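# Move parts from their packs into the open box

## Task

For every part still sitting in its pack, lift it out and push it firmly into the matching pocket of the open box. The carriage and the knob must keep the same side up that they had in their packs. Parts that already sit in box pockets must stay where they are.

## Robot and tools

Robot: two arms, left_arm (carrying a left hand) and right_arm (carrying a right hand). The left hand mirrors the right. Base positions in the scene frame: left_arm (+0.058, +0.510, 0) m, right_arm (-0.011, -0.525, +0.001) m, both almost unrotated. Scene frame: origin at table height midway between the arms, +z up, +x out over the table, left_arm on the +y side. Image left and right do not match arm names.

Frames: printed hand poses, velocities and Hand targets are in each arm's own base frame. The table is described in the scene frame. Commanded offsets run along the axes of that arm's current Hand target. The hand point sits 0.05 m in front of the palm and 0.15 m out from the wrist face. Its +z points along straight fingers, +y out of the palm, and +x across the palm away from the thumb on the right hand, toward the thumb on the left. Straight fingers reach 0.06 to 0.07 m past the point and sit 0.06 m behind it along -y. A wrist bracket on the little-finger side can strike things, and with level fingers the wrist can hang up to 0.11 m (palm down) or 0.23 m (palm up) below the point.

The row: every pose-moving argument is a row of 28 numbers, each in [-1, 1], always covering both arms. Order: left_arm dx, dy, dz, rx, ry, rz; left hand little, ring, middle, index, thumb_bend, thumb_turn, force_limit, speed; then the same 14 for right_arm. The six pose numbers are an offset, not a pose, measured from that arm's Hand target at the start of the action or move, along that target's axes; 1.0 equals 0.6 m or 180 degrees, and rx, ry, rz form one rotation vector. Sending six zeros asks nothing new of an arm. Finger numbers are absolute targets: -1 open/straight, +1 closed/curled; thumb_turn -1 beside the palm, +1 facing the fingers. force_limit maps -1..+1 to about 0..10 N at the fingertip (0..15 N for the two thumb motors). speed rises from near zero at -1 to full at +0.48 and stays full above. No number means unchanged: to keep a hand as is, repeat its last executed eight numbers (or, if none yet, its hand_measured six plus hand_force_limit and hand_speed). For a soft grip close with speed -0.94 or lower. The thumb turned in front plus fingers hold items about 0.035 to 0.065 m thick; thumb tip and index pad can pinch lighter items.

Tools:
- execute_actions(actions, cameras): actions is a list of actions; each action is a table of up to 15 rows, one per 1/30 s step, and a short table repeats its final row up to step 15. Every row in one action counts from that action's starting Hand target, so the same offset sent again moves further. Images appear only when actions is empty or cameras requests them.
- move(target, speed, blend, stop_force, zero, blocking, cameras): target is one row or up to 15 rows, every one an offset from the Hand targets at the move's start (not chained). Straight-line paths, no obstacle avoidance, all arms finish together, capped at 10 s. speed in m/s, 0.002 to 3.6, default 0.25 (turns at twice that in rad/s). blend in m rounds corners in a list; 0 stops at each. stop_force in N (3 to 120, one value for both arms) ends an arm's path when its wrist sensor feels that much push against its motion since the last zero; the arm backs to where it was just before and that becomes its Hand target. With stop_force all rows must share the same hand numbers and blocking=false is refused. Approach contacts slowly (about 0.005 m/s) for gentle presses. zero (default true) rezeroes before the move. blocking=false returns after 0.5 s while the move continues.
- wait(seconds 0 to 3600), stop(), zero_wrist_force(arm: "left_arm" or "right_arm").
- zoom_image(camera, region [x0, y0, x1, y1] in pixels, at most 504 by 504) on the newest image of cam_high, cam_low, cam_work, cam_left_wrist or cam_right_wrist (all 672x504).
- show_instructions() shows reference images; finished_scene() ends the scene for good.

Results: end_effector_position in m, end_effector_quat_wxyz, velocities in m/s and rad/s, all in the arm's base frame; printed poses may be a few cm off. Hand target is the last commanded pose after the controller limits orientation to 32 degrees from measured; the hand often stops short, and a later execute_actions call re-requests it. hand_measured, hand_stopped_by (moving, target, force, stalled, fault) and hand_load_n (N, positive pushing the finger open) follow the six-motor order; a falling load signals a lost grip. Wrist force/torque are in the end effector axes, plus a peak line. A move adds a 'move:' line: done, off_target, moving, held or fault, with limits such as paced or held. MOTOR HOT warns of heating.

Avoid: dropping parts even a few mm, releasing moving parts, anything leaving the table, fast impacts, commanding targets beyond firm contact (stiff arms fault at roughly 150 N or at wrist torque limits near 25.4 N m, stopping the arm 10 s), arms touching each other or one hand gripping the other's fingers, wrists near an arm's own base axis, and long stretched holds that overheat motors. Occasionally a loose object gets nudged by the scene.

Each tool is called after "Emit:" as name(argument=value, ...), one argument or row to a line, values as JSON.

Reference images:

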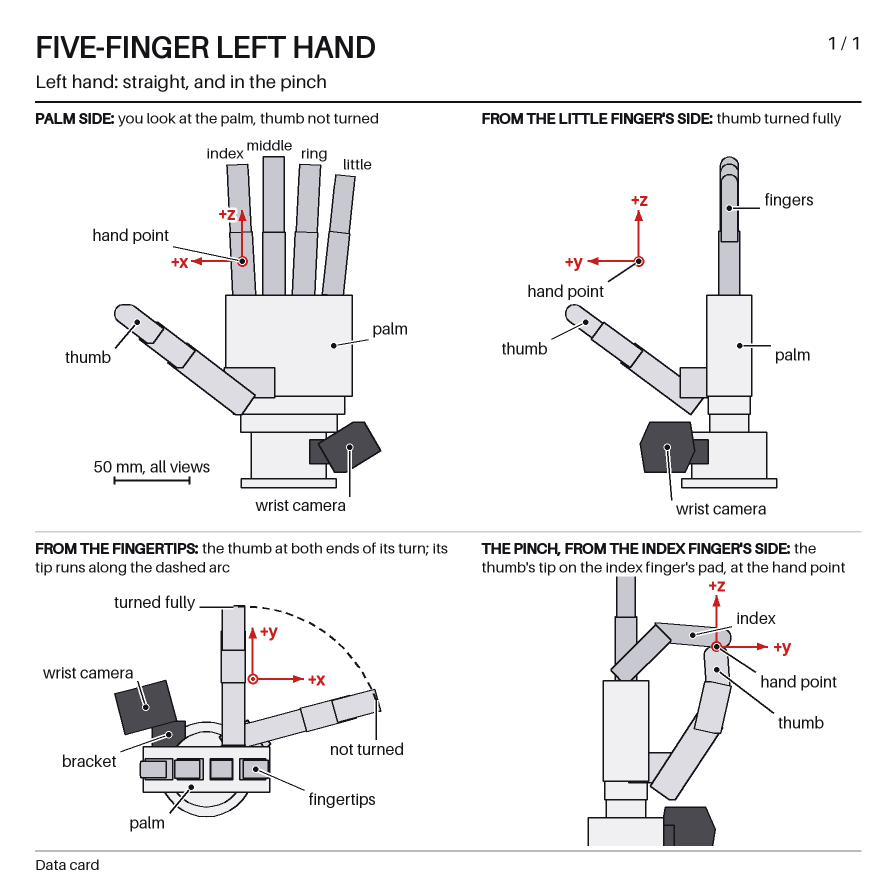

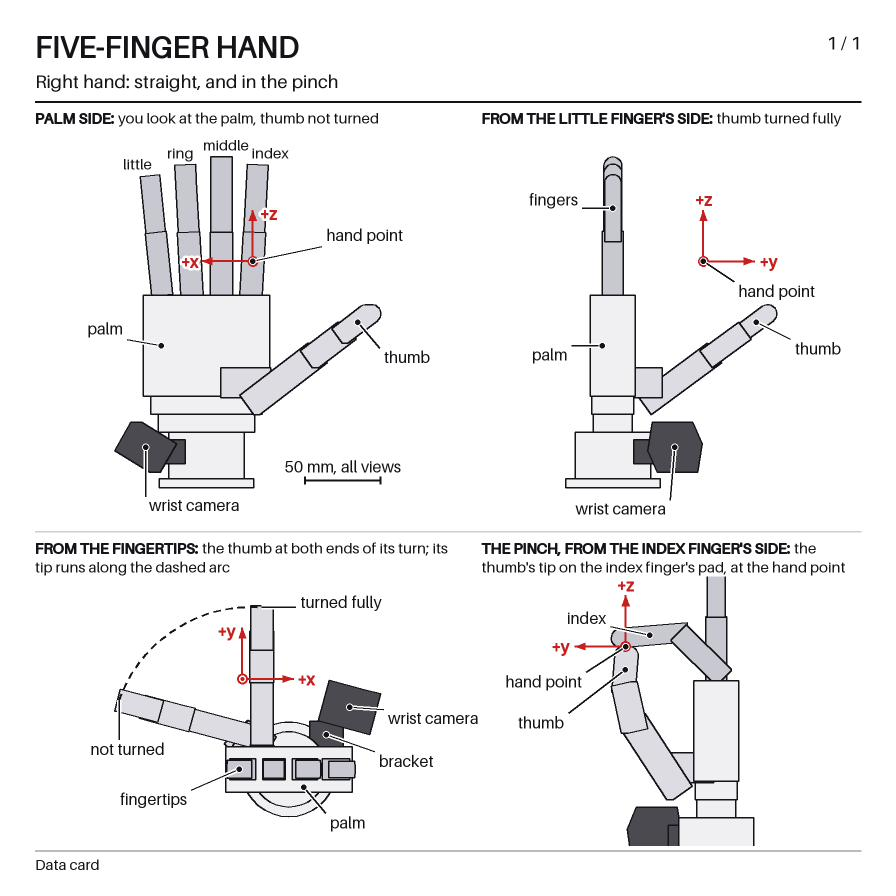

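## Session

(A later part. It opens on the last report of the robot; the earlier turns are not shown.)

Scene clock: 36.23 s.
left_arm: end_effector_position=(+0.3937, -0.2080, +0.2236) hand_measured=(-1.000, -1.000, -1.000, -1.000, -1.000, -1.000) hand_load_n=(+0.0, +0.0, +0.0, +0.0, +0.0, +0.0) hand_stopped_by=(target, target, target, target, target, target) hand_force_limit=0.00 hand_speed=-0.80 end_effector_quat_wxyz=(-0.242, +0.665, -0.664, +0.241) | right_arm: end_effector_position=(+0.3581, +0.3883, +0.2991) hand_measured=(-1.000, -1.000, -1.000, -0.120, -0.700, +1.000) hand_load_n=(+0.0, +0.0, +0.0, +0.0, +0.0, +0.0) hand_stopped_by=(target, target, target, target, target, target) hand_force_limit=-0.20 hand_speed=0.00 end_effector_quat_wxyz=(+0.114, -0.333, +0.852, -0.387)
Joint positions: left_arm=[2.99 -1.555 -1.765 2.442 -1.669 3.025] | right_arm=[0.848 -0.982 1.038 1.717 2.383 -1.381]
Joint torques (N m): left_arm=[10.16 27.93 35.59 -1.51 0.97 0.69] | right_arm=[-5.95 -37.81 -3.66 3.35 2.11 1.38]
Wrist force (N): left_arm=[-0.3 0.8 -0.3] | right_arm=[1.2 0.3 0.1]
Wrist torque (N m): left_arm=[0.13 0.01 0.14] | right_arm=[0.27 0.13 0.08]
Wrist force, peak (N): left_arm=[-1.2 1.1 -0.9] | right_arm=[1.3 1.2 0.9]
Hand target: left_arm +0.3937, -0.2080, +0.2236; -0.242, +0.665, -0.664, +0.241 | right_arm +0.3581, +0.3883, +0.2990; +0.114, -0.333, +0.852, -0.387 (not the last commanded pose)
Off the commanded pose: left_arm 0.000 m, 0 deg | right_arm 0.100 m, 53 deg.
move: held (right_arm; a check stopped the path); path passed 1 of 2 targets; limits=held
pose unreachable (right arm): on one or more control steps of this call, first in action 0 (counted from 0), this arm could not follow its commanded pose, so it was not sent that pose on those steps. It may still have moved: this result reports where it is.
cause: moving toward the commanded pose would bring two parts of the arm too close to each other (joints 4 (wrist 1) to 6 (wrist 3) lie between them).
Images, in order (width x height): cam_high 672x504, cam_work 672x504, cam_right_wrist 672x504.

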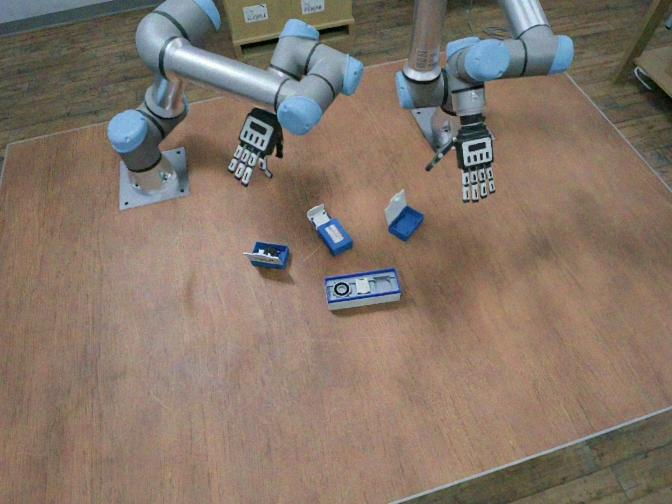

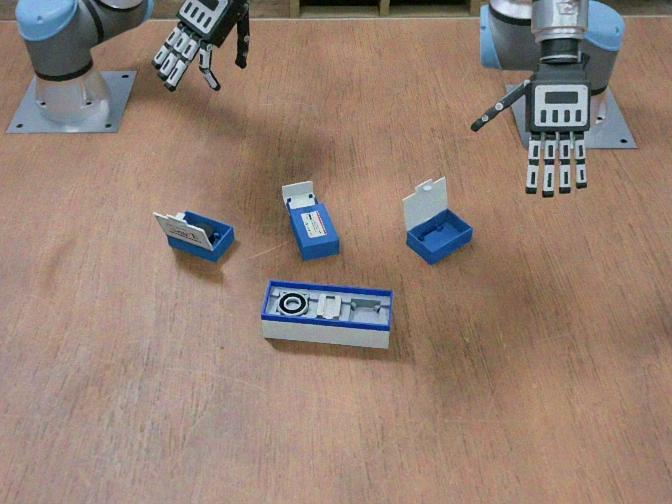

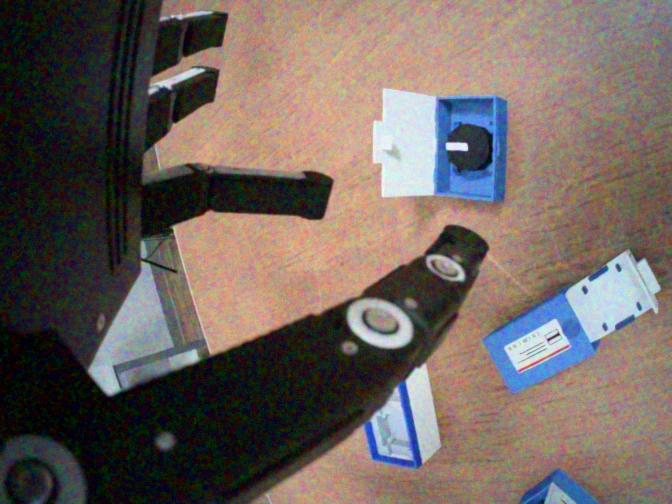

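Emit:
move(
  target=[
    [0,0,0,0,0,0,-1,-1,-1,-1,-1,-1,0,-0.8,-0.0092,-0.0497,0.1275,0.1297,-0.5676,-0.4617,-1,-1,-1,-0.12,-0.7,1,-0.2,0],
    [0,0,0,0,0,0,-1,-1,-1,-1,-1,-1,0,-0.8,-0.0218,0.0975,0.2623,0.1297,-0.5676,-0.4617,-1,-1,-1,-0.12,-0.7,1,-0.2,0],
  ],
  speed=[0.4, 0.25],
  blend=[0.02, 0],
  cameras=["cam_work","cam_high","cam_right_wrist"],
)

Scene clock: 42.83 s.
left_arm: end_effector_position=(+0.3937, -0.2080, +0.2236) hand_measured=(-1.000, -1.000, -1.000, -1.000, -1.000, -1.000) hand_load_n=(+0.0, +0.0, +0.0, +0.0, +0.0, +0.0) hand_stopped_by=(target, target, target, target, target, target) hand_force_limit=0.00 hand_speed=-0.80 end_effector_quat_wxyz=(-0.242, +0.665, -0.664, +0.241) | right_arm: end_effector_position=(+0.4111, +0.3329, +0.1492) hand_measured=(-1.000, -1.000, -1.000, -0.120, -0.700, +1.000) hand_load_n=(+0.0, +0.0, +0.0, +0.0, +0.0, +0.0) hand_stopped_by=(target, target, target, target, target, target) hand_force_limit=-0.20 hand_speed=0.00 end_effector_quat_wxyz=(-0.475, +0.872, -0.002, +0.120)
Joint positions: left_arm=[2.99 -1.555 -1.765 2.442 -1.669 3.025] | right_arm=[0.056 -1.25 1.745 0.616 0.618 -4.411]
Joint torques (N m): left_arm=[9.88 27.75 35.85 -1.57 1.06 0.7] | right_arm=[8.61 -25.52 -15.93 0.2 -1.98 -2.32]
Wrist force (N): left_arm=[-0.5 0.6 -0.3] | right_arm=[1.4 0.0 0.4]
Wrist torque (N m): left_arm=[0.09 0.03 0.13] | right_arm=[0.25 0.11 0.08]
Wrist force, peak (N): left_arm=[-0.4 0.9 -0.4] | right_arm=[2.2 -1.3 -0.5]
Hand target: left_arm +0.3937, -0.2080, +0.2236; -0.242, +0.665, -0.664, +0.241 | right_arm +0.4111, +0.3329, +0.1491; -0.475, +0.872, -0.002, +0.120
Off the commanded pose: left_arm 0.000 m, 0 deg | right_arm 0.000 m, 0 deg.
move: done
Images, in order (width x height): cam_high 672x504, cam_work 672x504, cam_right_wrist 672x504.

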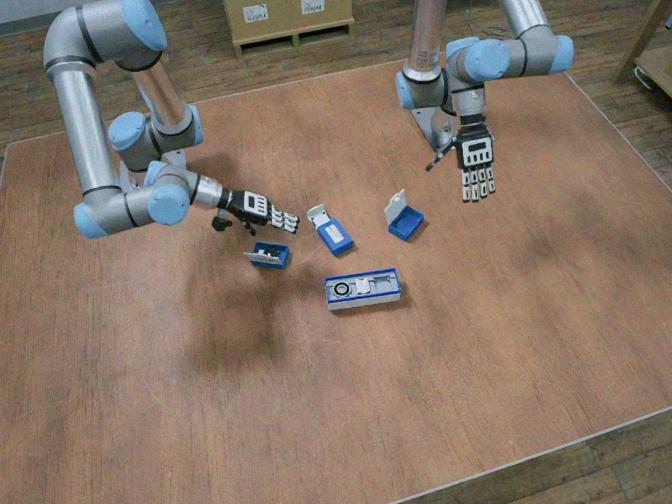

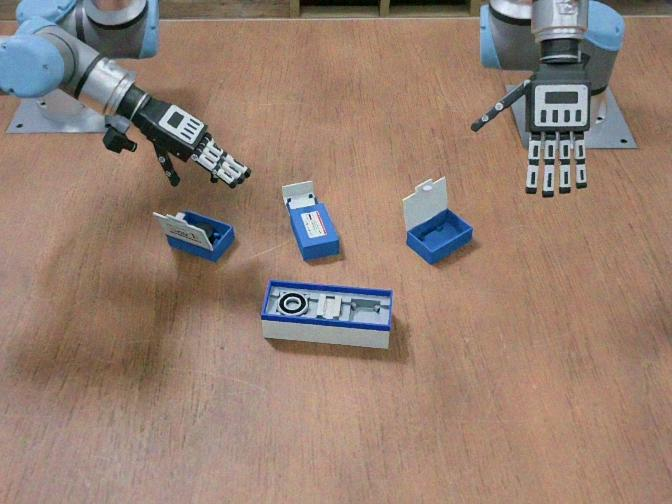

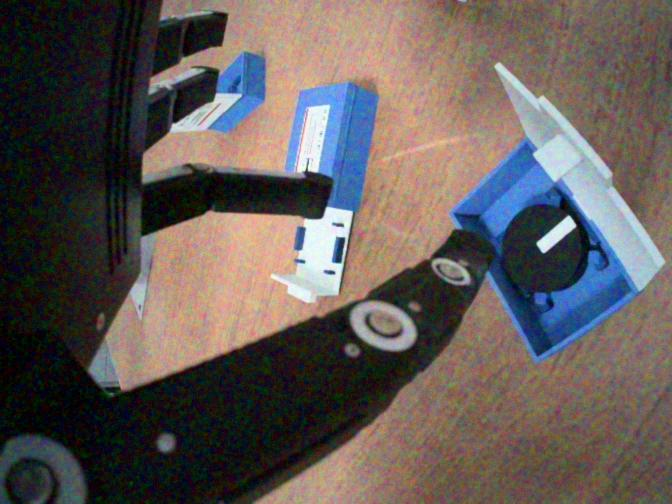

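Emit:
zoom_image(
  camera="cam_right_wrist",
  region=[280, 140, 540, 340],
)

Emit:
zoom_image(
  camera="cam_right_wrist",
  region=[440, 50, 672, 370],
)

Emit:
zoom_image(
  camera="cam_work",
  region=[90, 80, 270, 270],
)

Scaled by 1.938 from the camera's image (finer frame: 960x720).

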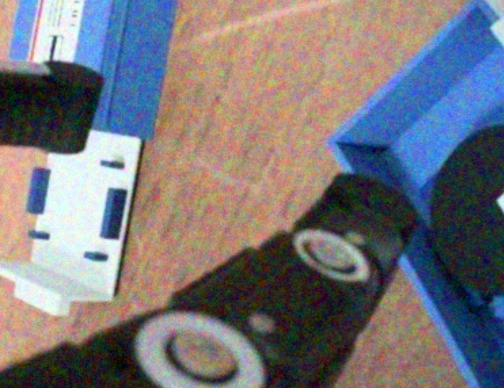

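Scaled by 1.575 from the camera's image (finer frame: 960x720).

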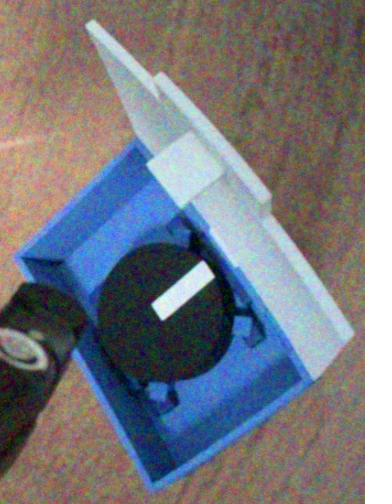

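Scaled by 2.653 from the camera's image (finer frame: 960x720).

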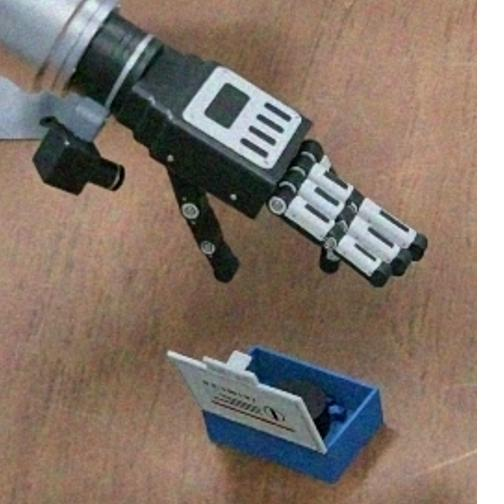

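Emit:
move(
  target=[0,0,0,0,0,0,-1,-1,-1,-1,-1,-1,0,-0.8,-0.0187,0.0845,0.0502,0,0,0,-1,-1,-1,-0.12,-0.7,1,-0.2,0],
  speed=0.15,
  cameras=["cam_work","cam_high","cam_right_wrist"],
)

Emit:
zoom_image(
  camera="cam_right_wrist",
  region=[300, 100, 640, 400],
)

Emit:
zoom_image(
  camera="cam_work",
  region=[120, 140, 270, 270],
)

Emit:
zoom_image(
  camera="cam_high",
  region=[210, 190, 310, 280],
)

Scene clock: 46.43 s.
left_arm: end_effector_position=(+0.3937, -0.2080, +0.2236) hand_measured=(-1.000, -1.000, -1.000, -1.000, -1.000, -1.000) hand_load_n=(-0.5, +0.0, +0.0, +0.0, +0.0, +0.0) hand_stopped_by=(target, target, target, target, target, target) hand_force_limit=0.00 hand_speed=-0.80 end_effector_quat_wxyz=(-0.242, +0.665, -0.664, +0.241) | right_arm: end_effector_position=(+0.4120, +0.3314, +0.0891) hand_measured=(-1.000, -1.000, -1.000, -0.120, -0.700, +1.000) hand_load_n=(+0.0, +0.0, +0.0, +0.0, -0.5, +0.0) hand_stopped_by=(target, target, target, target, target, target) hand_force_limit=-0.20 hand_speed=0.00 end_effector_quat_wxyz=(-0.475, +0.872, -0.002, +0.120)
Joint positions: left_arm=[2.99 -1.555 -1.765 2.442 -1.669 3.025] | right_arm=[0.052 -1.171 1.812 0.475 0.616 -4.418]
Joint torques (N m): left_arm=[9.44 27.68 35.06 -1.53 0.99 0.74] | right_arm=[6.89 -26.67 -29.84 0.19 -1.92 2.32]
Wrist force (N): left_arm=[-0.3 0.7 -0.2] | right_arm=[1.2 -0.1 0.3]
Wrist torque (N m): left_arm=[0.10 0.01 0.14] | right_arm=[0.22 0.15 0.08]
Wrist force, peak (N): left_arm=[-0.4 0.9 -0.5] | right_arm=[1.6 -1.3 -0.6]
Hand target: left_arm +0.3937, -0.2080, +0.2236; -0.242, +0.665, -0.664, +0.241 | right_arm +0.4121, +0.3314, +0.0891; -0.475, +0.872, -0.002, +0.120
Off the commanded pose: left_arm 0.000 m, 0 deg | right_arm 0.000 m, 0 deg.
move: done
Images, in order (width x height): cam_high 672x504, cam_work 672x504, cam_right_wrist 672x504.

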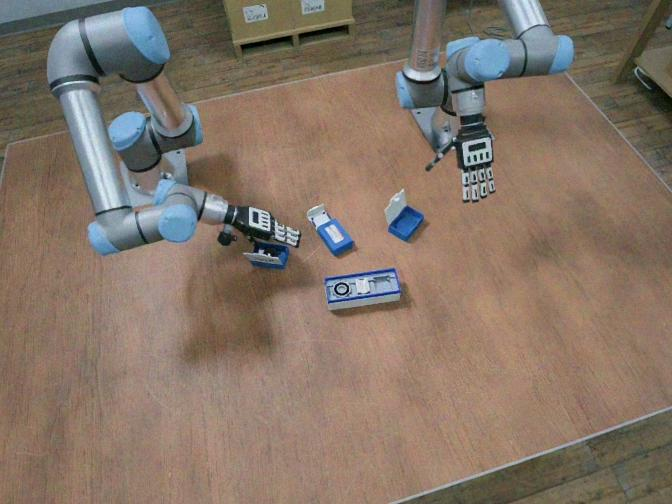

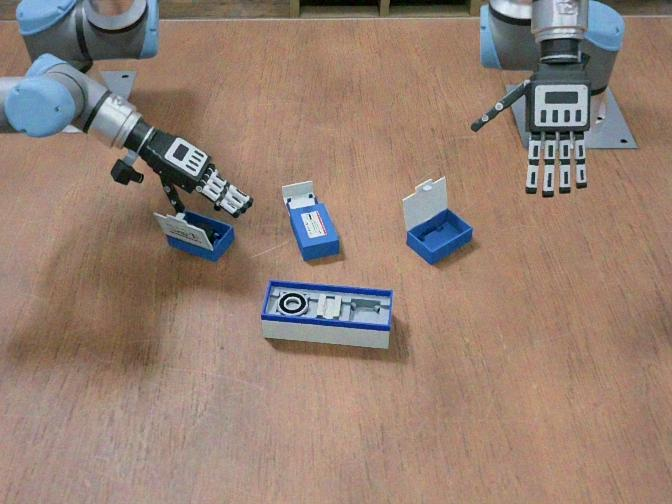

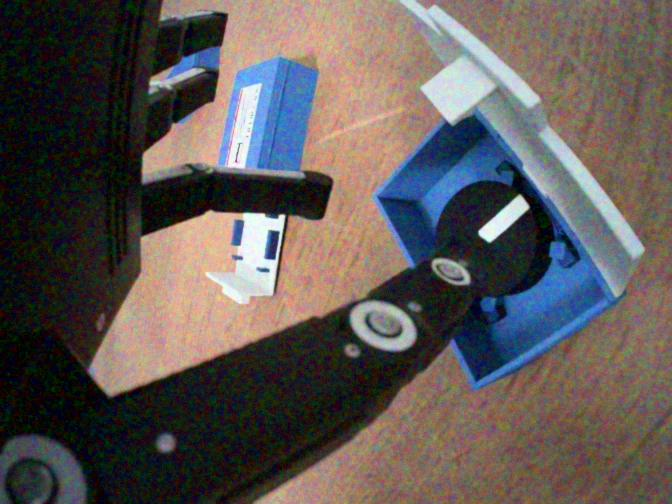

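Scaled by 1.482 from the camera's image (finer frame: 960x720).

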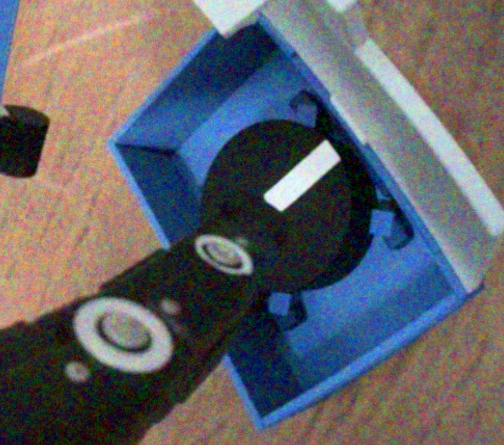

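Scaled by 3.360 from the camera's image (finer frame: 960x720).

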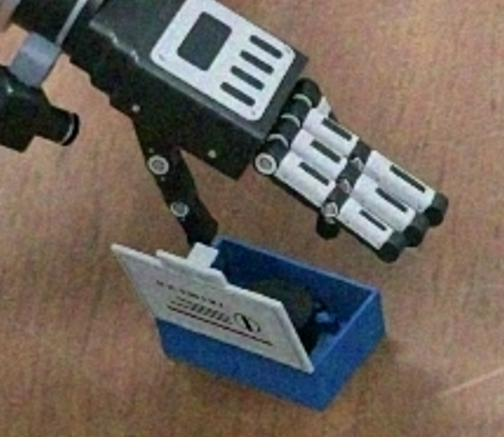

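Scaled by 5.040 from the camera's image (finer frame: 960x720).

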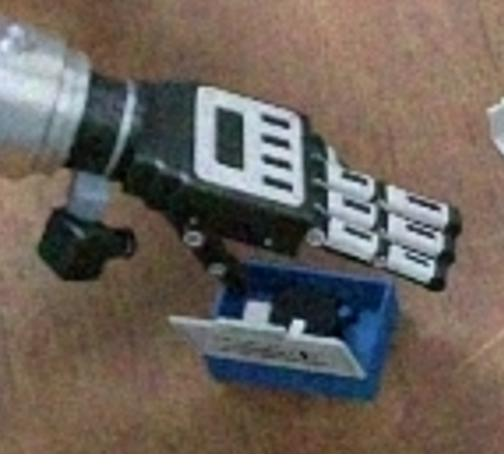

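Emit:
move(
  target=[0,0,0,0,0,0,-1,-1,-1,-1,-1,-1,0,-0.8,-0.0132,0.0533,0.0223,0,0,0,-1,-1,-1,-0.18,-0.74,1,-0.2,0],
  speed=0.08,
  stop_force=6,
  cameras=["cam_work","cam_high","cam_right_wrist"],
)

Emit:
zoom_image(
  camera="cam_right_wrist",
  region=[280, 60, 620, 400],
)

Emit:
zoom_image(
  camera="cam_work",
  region=[140, 170, 260, 270],
)

Emit:
zoom_image(
  camera="cam_high",
  region=[220, 210, 300, 280],
)

Scene clock: 49.30 s.
left_arm: end_effector_position=(+0.3937, -0.2080, +0.2236) hand_measured=(-1.000, -1.000, -1.000, -1.000, -1.000, -1.000) hand_load_n=(+0.0, +0.0, +0.0, +0.0, +0.0, +0.0) hand_stopped_by=(target, target, target, target, target, target) hand_force_limit=0.00 hand_speed=-0.80 end_effector_quat_wxyz=(-0.242, +0.665, -0.664, +0.241) | right_arm: end_effector_position=(+0.4107, +0.3259, +0.0540) hand_measured=(-1.000, -1.000, -1.000, -0.180, -0.740, +1.000) hand_load_n=(+0.0, +0.0, +0.0, +0.0, +0.0, +0.5) hand_stopped_by=(target, target, target, target, target, target) hand_force_limit=-0.20 hand_speed=0.00 end_effector_quat_wxyz=(-0.475, +0.872, -0.002, +0.120)
Joint positions: left_arm=[2.99 -1.555 -1.765 2.442 -1.669 3.025] | right_arm=[0.038 -1.119 1.852 0.401 0.61 -4.439]
Joint torques (N m): left_arm=[9.24 27.74 35.6 -1.63 0.94 0.63] | right_arm=[8.11 -34.9 -29.14 0.48 0.74 2.34]
Wrist force (N): left_arm=[-0.3 0.6 -0.2] | right_arm=[1.1 -0.2 0.3]
Wrist torque (N m): left_arm=[0.09 0.01 0.14] | right_arm=[0.22 0.16 0.09]
Wrist force, peak (N): left_arm=[-0.5 0.8 -0.2] | right_arm=[1.6 -0.9 0.2]
Hand target: left_arm +0.3937, -0.2080, +0.2236; -0.242, +0.665, -0.664, +0.241 | right_arm +0.4107, +0.3259, +0.0540; -0.475, +0.872, -0.002, +0.120
Off the commanded pose: left_arm 0.000 m, 0 deg | right_arm 0.000 m, 0 deg.
move: done
Images, in order (width x height): cam_high 672x504, cam_work 672x504, cam_right_wrist 672x504.

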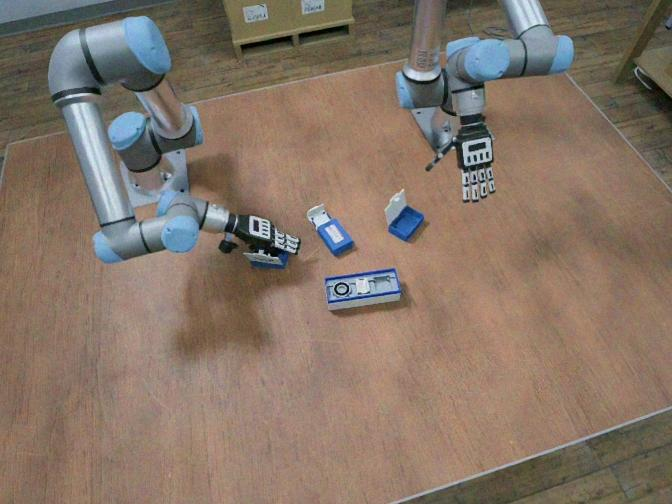

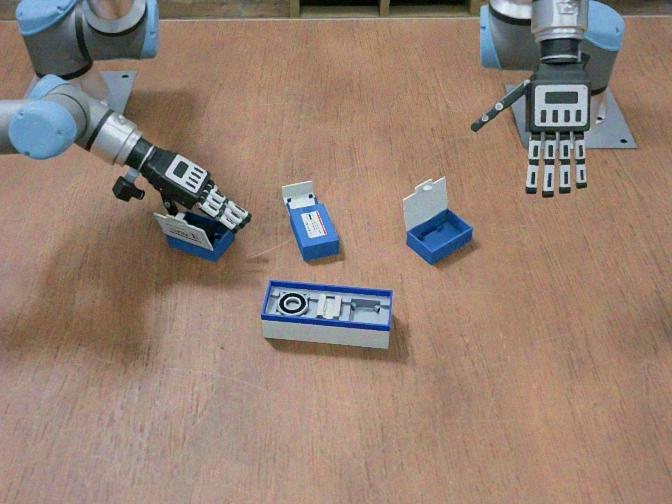

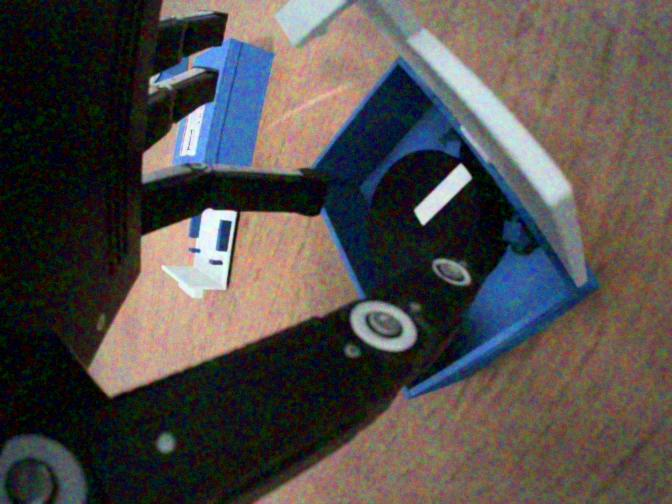

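Scaled by 1.482 from the camera's image (finer frame: 960x720).

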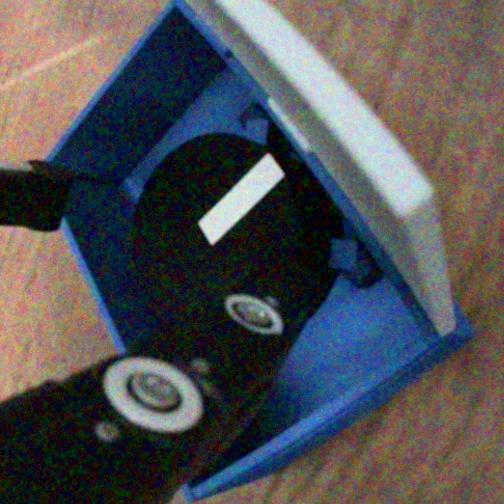

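Scaled by 4.200 from the camera's image (finer frame: 960x720).

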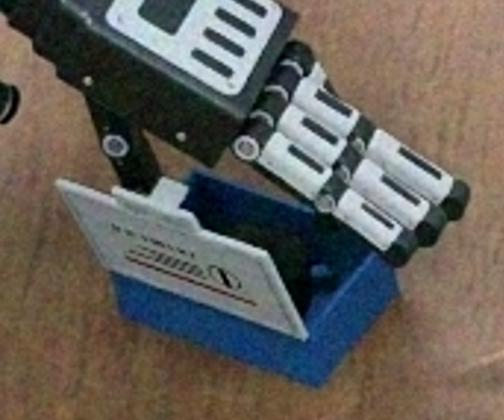

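Scaled by 6.300 from the camera's image (finer frame: 960x720).

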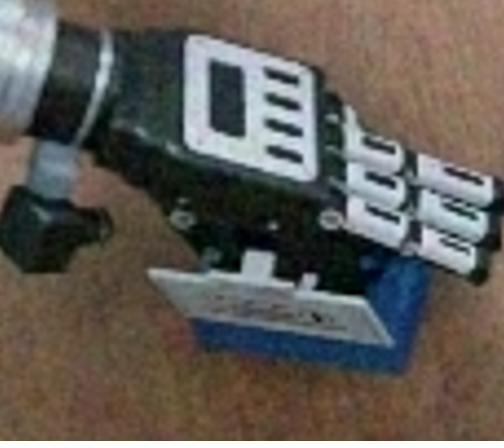

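Emit:
move(
  target=[0,0,0,0,0,0,-1,-1,-1,-1,-1,-1,0,-0.8,-0.0062,0.0249,0.0155,0,0,0,-1,-1,-1,-0.18,-0.74,1,-0.2,0],
  speed=0.02,
  stop_force=4,
  cameras=["cam_work","cam_high","cam_right_wrist"],
)

Emit:
zoom_image(
  camera="cam_right_wrist",
  region=[280, 60, 620, 400],
)

Emit:
zoom_image(
  camera="cam_work",
  region=[140, 170, 260, 270],
)

Scene clock: 53.30 s.
left_arm: end_effector_position=(+0.3937, -0.2080, +0.2236) hand_measured=(-1.000, -1.000, -1.000, -1.000, -1.000, -1.000) hand_load_n=(+0.0, +0.0, +0.0, +0.0, +0.0, +0.0) hand_stopped_by=(target, target, target, target, target, target) hand_force_limit=0.00 hand_speed=-0.80 end_effector_quat_wxyz=(-0.242, +0.665, -0.664, +0.241) | right_arm: end_effector_position=(+0.4107, +0.3258, +0.0360) hand_measured=(-1.000, -1.000, -1.000, -0.180, -0.740, +1.000) hand_load_n=(+0.0, +0.0, +0.0, +0.0, +0.0, +0.0) hand_stopped_by=(target, target, target, target, target, target) hand_force_limit=-0.20 hand_speed=0.00 end_effector_quat_wxyz=(-0.475, +0.872, -0.002, +0.120)
Joint positions: left_arm=[2.99 -1.555 -1.765 2.442 -1.669 3.025] | right_arm=[0.038 -1.088 1.864 0.359 0.61 -4.44]
Joint torques (N m): left_arm=[9.66 27.68 35.67 -1.5 0.97 0.67] | right_arm=[-5.62 -42.89 -28.25 3.07 -3.46 0.65]
Wrist force (N): left_arm=[-0.2 0.7 -0.1] | right_arm=[1.4 0.1 0.2]
Wrist torque (N m): left_arm=[0.11 0.01 0.14] | right_arm=[0.24 0.15 0.12]
Wrist force, peak (N): left_arm=[-0.4 1.0 -0.4] | right_arm=[2.1 -0.8 -0.2]
Hand target: left_arm +0.3937, -0.2080, +0.2236; -0.242, +0.665, -0.664, +0.241 | right_arm +0.4107, +0.3258, +0.0360; -0.475, +0.872, -0.002, +0.120
Off the commanded pose: left_arm 0.000 m, 0 deg | right_arm 0.000 m, 0 deg.
move: done
Images, in order (width x height): cam_high 672x504, cam_work 672x504, cam_right_wrist 672x504.

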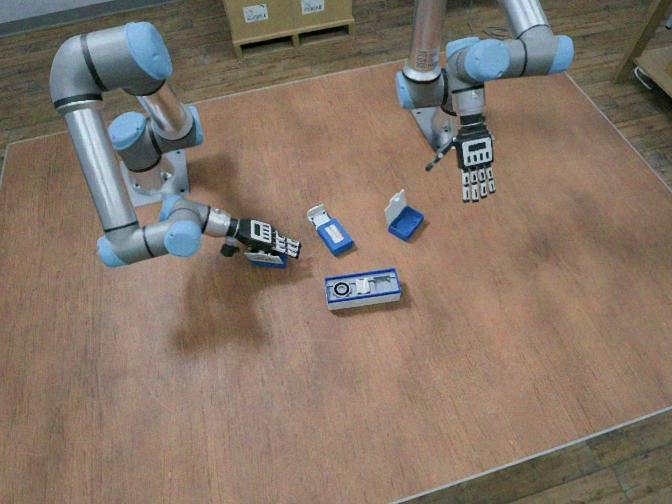

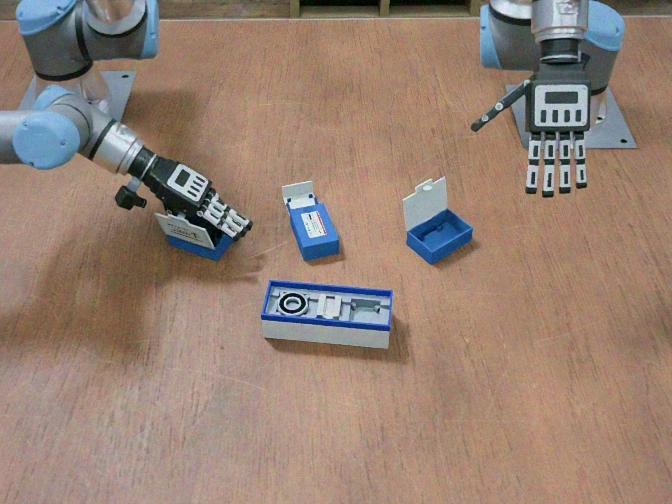

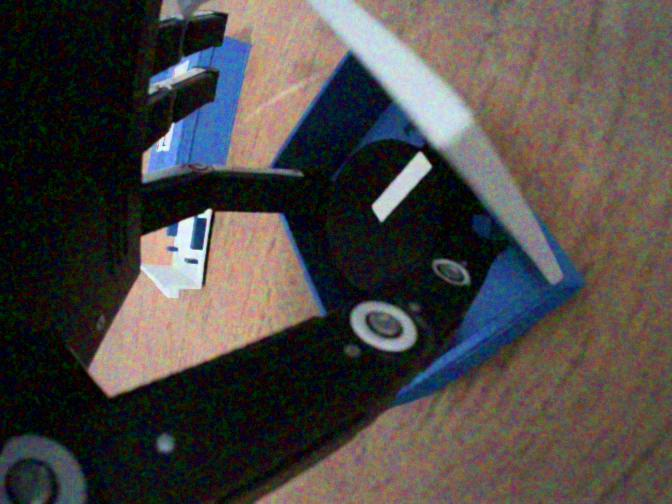

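Scaled by 1.482 from the camera's image (finer frame: 960x720).

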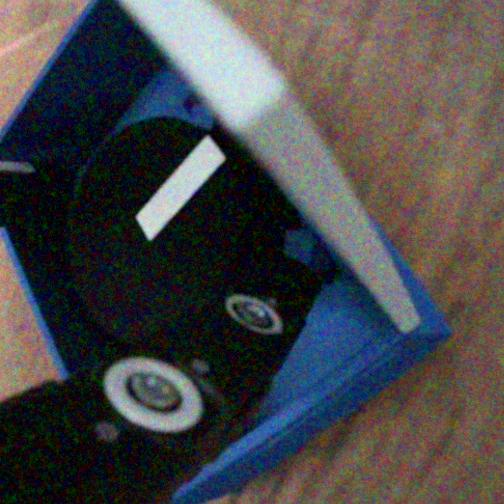

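Scaled by 4.200 from the camera's image (finer frame: 960x720).

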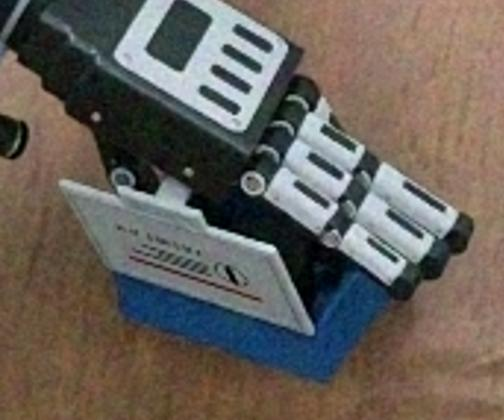

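Emit:
move(
  target=[0,0,0,0,0,0,-1,-1,-1,-1,-1,-1,0,-0.8,0,0,0,0,0,0,-1,-1,-1,0.1,-0.5,1,-0.3,-0.94],
  cameras=["cam_work","cam_right_wrist"],
)

Emit:
zoom_image(
  camera="cam_right_wrist",
  region=[280, 60, 620, 400],
)

Scene clock: 54.93 s.
left_arm: end_effector_position=(+0.3937, -0.2080, +0.2236) hand_measured=(-1.000, -1.000, -1.000, -1.000, -1.000, -1.000) hand_load_n=(+0.0, +0.0, +0.0, +0.0, +0.0, +0.0) hand_stopped_by=(target, target, target, target, target, target) hand_force_limit=0.00 hand_speed=-0.80 end_effector_quat_wxyz=(-0.242, +0.665, -0.664, +0.241) | right_arm: end_effector_position=(+0.4107, +0.3258, +0.0360) hand_measured=(-1.000, -1.000, -1.000, -0.012, -0.646, +1.000) hand_load_n=(+0.0, +0.0, +0.0, +4.0, +5.0, +0.0) hand_stopped_by=(target, target, target, force, force, target) hand_force_limit=-0.30 hand_speed=-0.94 end_effector_quat_wxyz=(-0.475, +0.872, -0.002, +0.120)
Joint positions: left_arm=[2.99 -1.555 -1.765 2.442 -1.669 3.025] | right_arm=[0.038 -1.088 1.864 0.359 0.61 -4.44]
Joint torques (N m): left_arm=[9.4 27.53 35.68 -1.55 1.03 0.57] | right_arm=[-5.1 -42.98 -28.56 3.04 -3.01 1.66]
Wrist force (N): left_arm=[-0.4 0.5 -0.3] | right_arm=[0.9 0.5 0.6]
Wrist torque (N m): left_arm=[0.09 0.03 0.14] | right_arm=[0.27 0.19 0.11]
Wrist force, peak (N): left_arm=[-0.4 0.9 -0.3] | right_arm=[1.3 -0.5 0.9]
Hand target: left_arm +0.3937, -0.2080, +0.2236; -0.242, +0.665, -0.664, +0.241 | right_arm +0.4107, +0.3258, +0.0360; -0.475, +0.872, -0.002, +0.120
Off the commanded pose: left_arm 0.000 m, 0 deg | right_arm 0.000 m, 0 deg.
move: done

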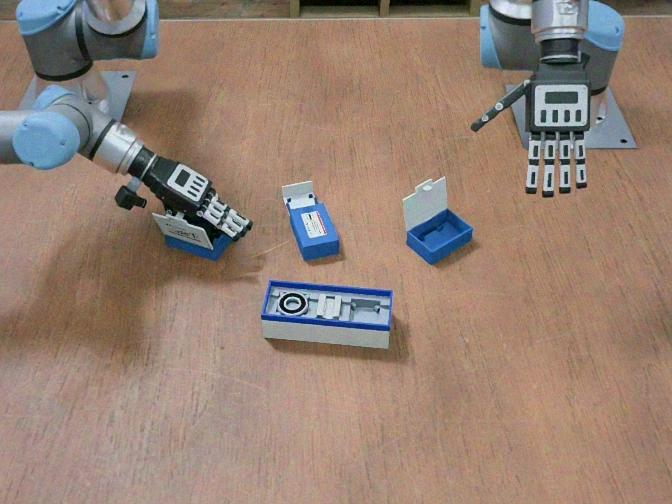

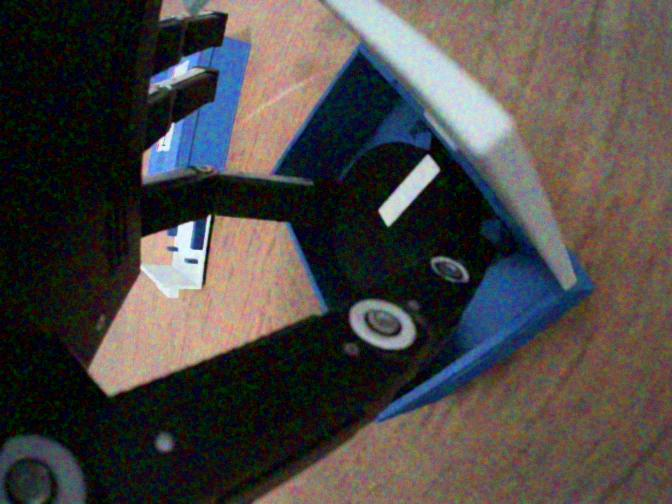

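Scaled by 1.482 from the camera's image (finer frame: 960x720).

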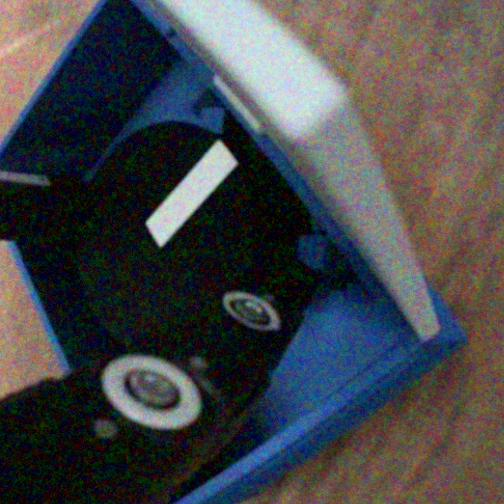

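Emit:
move(
  target=[0,0,0,0,0,0,-1,-1,-1,-1,-1,-1,0,-0.8,0.0052,-0.0207,-0.013,0,0,0,-1,-1,-1,0.1,-0.5,1,-0.3,-0.94],
  speed=0.02,
  cameras=["cam_work","cam_right_wrist"],
)

Emit:
zoom_image(
  camera="cam_right_wrist",
  region=[280, 60, 620, 400],
)

Emit:
zoom_image(
  camera="cam_work",
  region=[140, 170, 260, 270],
)

Scene clock: 56.17 s.
left_arm: end_effector_position=(+0.3937, -0.2080, +0.2236) hand_measured=(-1.000, -1.000, -1.000, -1.000, -1.000, -1.000) hand_load_n=(+0.0, +0.0, -0.5, +0.0, +0.0, +0.0) hand_stopped_by=(target, target, target, target, target, target) hand_force_limit=0.00 hand_speed=-0.80 end_effector_quat_wxyz=(-0.242, +0.665, -0.664, +0.241) | right_arm: end_effector_position=(+0.4108, +0.3258, +0.0511) hand_measured=(-1.000, -1.000, -1.000, -0.012, -0.644, +1.000) hand_load_n=(+0.0, -0.5, +0.0, +0.0, +0.0, +0.0) hand_stopped_by=(target, target, target, force, force, target) hand_force_limit=-0.30 hand_speed=-0.94 end_effector_quat_wxyz=(-0.475, +0.872, -0.002, +0.120) end_effector_velocity=(+0.001, +0.000, -0.001) end_effector_angular_velocity=(+0.000, -0.002, -0.001)
Joint positions: left_arm=[2.99 -1.555 -1.765 2.442 -1.669 3.025] | right_arm=[0.038 -1.114 1.854 0.394 0.61 -4.44]
Joint velocities: left_arm=[within noise] | right_arm=[-0.001 0.002 0 -0.005 0 0]
Joint torques (N m): left_arm=[9.49 27.64 35.26 -1.6 1.06 0.62] | right_arm=[-7.59 -27.74 -19.12 0.29 -3.38 -2.2]
Wrist force (N): left_arm=[-0.4 0.7 -0.4] | right_arm=[1.3 -0.1 0.3]
Wrist torque (N m): left_arm=[0.12 0.03 0.13] | right_arm=[0.22 0.14 0.11]
Wrist force, peak (N): left_arm=[-0.4 0.7 -0.4] | right_arm=[1.3 0.4 0.6]
Hand target: left_arm +0.3937, -0.2080, +0.2236; -0.242, +0.665, -0.664, +0.241 | right_arm +0.4108, +0.3258, +0.0510; -0.475, +0.872, -0.002, +0.120
Off the commanded pose: left_arm 0.000 m, 0 deg | right_arm 0.000 m, 0 deg.
move: done

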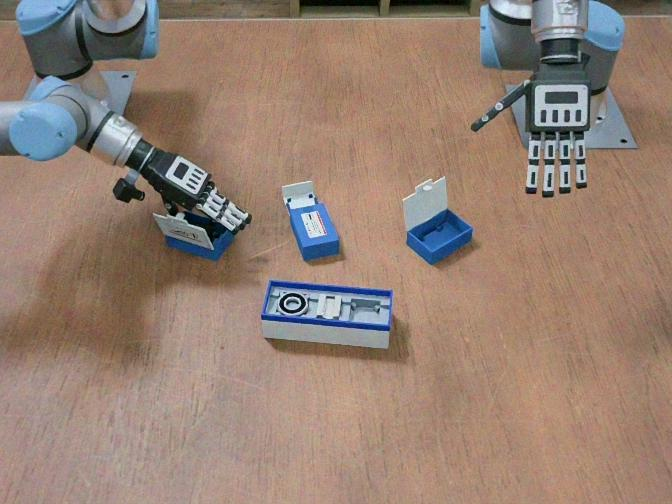

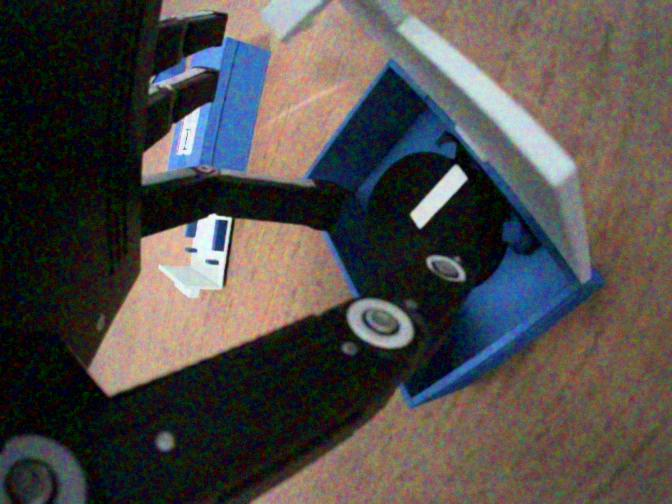

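Scaled by 1.482 from the camera's image (finer frame: 960x720).

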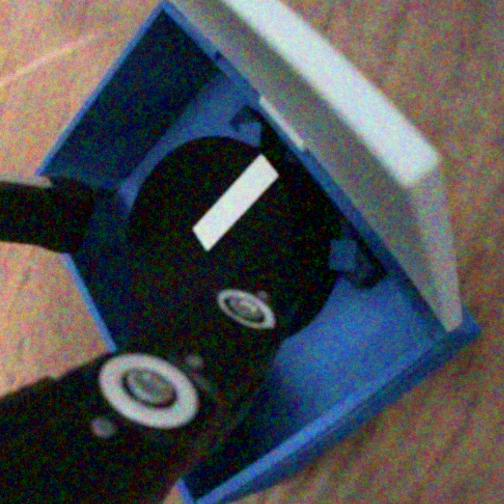

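Scaled by 4.200 from the camera's image (finer frame: 960x720).

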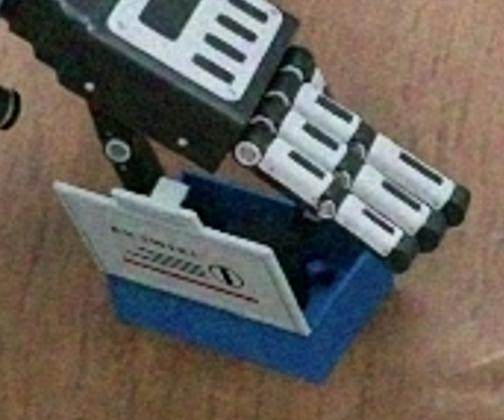

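Emit:
move(
  target=[0,0,0,0,0,0,-1,-1,-1,-1,-1,-1,0,-0.8,0,0,0,0,0,0,-1,-1,-1,-0.17,-0.74,1,0.6,-0.5],
)

Emit:
move(
  target=[0,0,0,0,0,0,-1,-1,-1,-1,-1,-1,0,-0.8,-0.0059,0.0235,0.0147,0,0,0,-1,-1,-1,-0.17,-0.74,1,0.6,-0.5],
  speed=0.02,
  stop_force=4,
  cameras=["cam_work","cam_right_wrist"],
)

Emit:
zoom_image(
  camera="cam_right_wrist",
  region=[280, 60, 620, 400],
)

Scene clock: 57.17 s.
left_arm: end_effector_position=(+0.3937, -0.2080, +0.2236) hand_measured=(-1.000, -1.000, -1.000, -1.000, -1.000, -1.000) hand_load_n=(+0.0, +0.0, +0.0, +0.0, +0.0, +0.0) hand_stopped_by=(target, target, target, target, target, target) hand_force_limit=0.00 hand_speed=-0.80 end_effector_quat_wxyz=(-0.242, +0.665, -0.664, +0.241) | right_arm: end_effector_position=(+0.4108, +0.3258, +0.0510) hand_measured=(-1.000, -1.000, -1.000, -0.170, -0.740, +1.000) hand_load_n=(+0.0, +0.0, +0.0, +0.0, +0.0, +0.0) hand_stopped_by=(target, target, target, target, target, target) hand_force_limit=0.60 hand_speed=-0.50 end_effector_quat_wxyz=(-0.475, +0.872, -0.002, +0.120)
Joint positions: left_arm=[2.99 -1.555 -1.765 2.442 -1.669 3.025] | right_arm=[0.038 -1.114 1.854 0.394 0.61 -4.44]
Joint torques (N m): left_arm=[9.16 27.34 35.42 -1.58 1.02 0.68] | right_arm=[-7.09 -27.25 0.57 0.44 -3.28 -2.46]
Wrist force (N): left_arm=[-0.4 0.6 -0.4] | right_arm=[1.0 -0.1 0.4]
Wrist torque (N m): left_arm=[0.10 0.02 0.13] | right_arm=[0.22 0.18 0.10]
Wrist force, peak (N): left_arm=[-0.3 0.7 -0.4] | right_arm=[1.3 0.1 0.1]
Hand target: left_arm +0.3937, -0.2080, +0.2236; -0.242, +0.665, -0.664, +0.241 | right_arm +0.4108, +0.3258, +0.0510; -0.475, +0.872, -0.002, +0.120
Off the commanded pose: left_arm 0.000 m, 0 deg | right_arm 0.000 m, 0 deg.
move: done

Scene clock: 59.40 s.
left_arm: end_effector_position=(+0.3937, -0.2080, +0.2236) hand_measured=(-1.000, -1.000, -1.000, -1.000, -1.000, -1.000) hand_load_n=(+0.0, +0.0, +0.0, +0.0, +0.0, +0.0) hand_stopped_by=(target, target, target, target, target, target) hand_force_limit=0.00 hand_speed=-0.80 end_effector_quat_wxyz=(-0.242, +0.665, -0.664, +0.241) | right_arm: end_effector_position=(+0.4107, +0.3258, +0.0340) hand_measured=(-1.000, -1.000, -1.000, -0.170, -0.740, +1.000) hand_load_n=(+0.0, +0.0, +0.0, +0.0, +0.0, +0.0) hand_stopped_by=(target, target, target, target, target, target) hand_force_limit=0.60 hand_speed=-0.50 end_effector_quat_wxyz=(-0.475, +0.872, -0.002, +0.120)
Joint positions: left_arm=[2.99 -1.555 -1.765 2.442 -1.669 3.025] | right_arm=[0.038 -1.085 1.866 0.354 0.61 -4.44]
Joint torques (N m): left_arm=[8.88 27.16 35.65 -1.45 1.03 0.63] | right_arm=[-3.98 -42.88 -28.38 3.06 -3.33 1.14]
Wrist force (N): left_arm=[-0.3 0.7 -0.4] | right_arm=[1.4 0.0 0.2]
Wrist torque (N m): left_arm=[0.11 0.00 0.14] | right_arm=[0.23 0.14 0.13]
Wrist force, peak (N): left_arm=[-0.6 0.8 -0.2] | right_arm=[1.8 -0.1 0.4]
Hand target: left_arm +0.3937, -0.2080, +0.2236; -0.242, +0.665, -0.664, +0.241 | right_arm +0.4107, +0.3258, +0.0340; -0.475, +0.872, -0.002, +0.120
Off the commanded pose: left_arm 0.000 m, 0 deg | right_arm 0.000 m, 0 deg.
move: done

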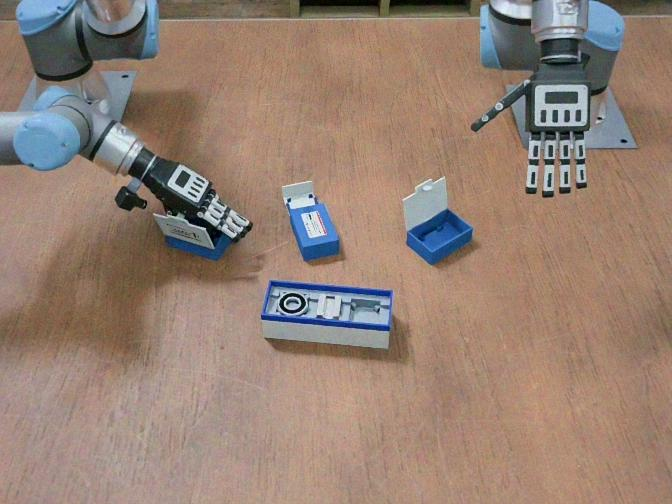

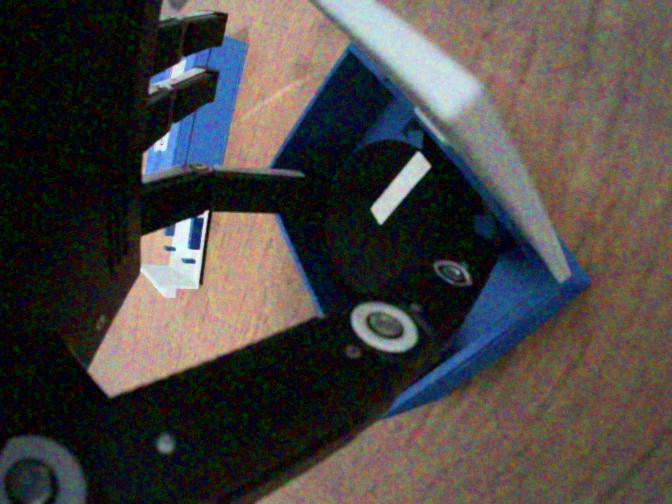

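Scaled by 1.482 from the camera's image (finer frame: 960x720).

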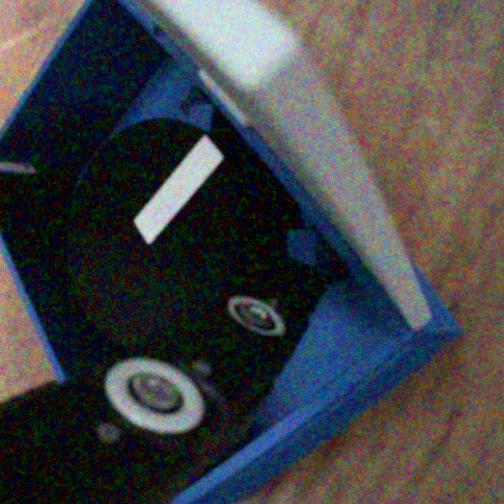

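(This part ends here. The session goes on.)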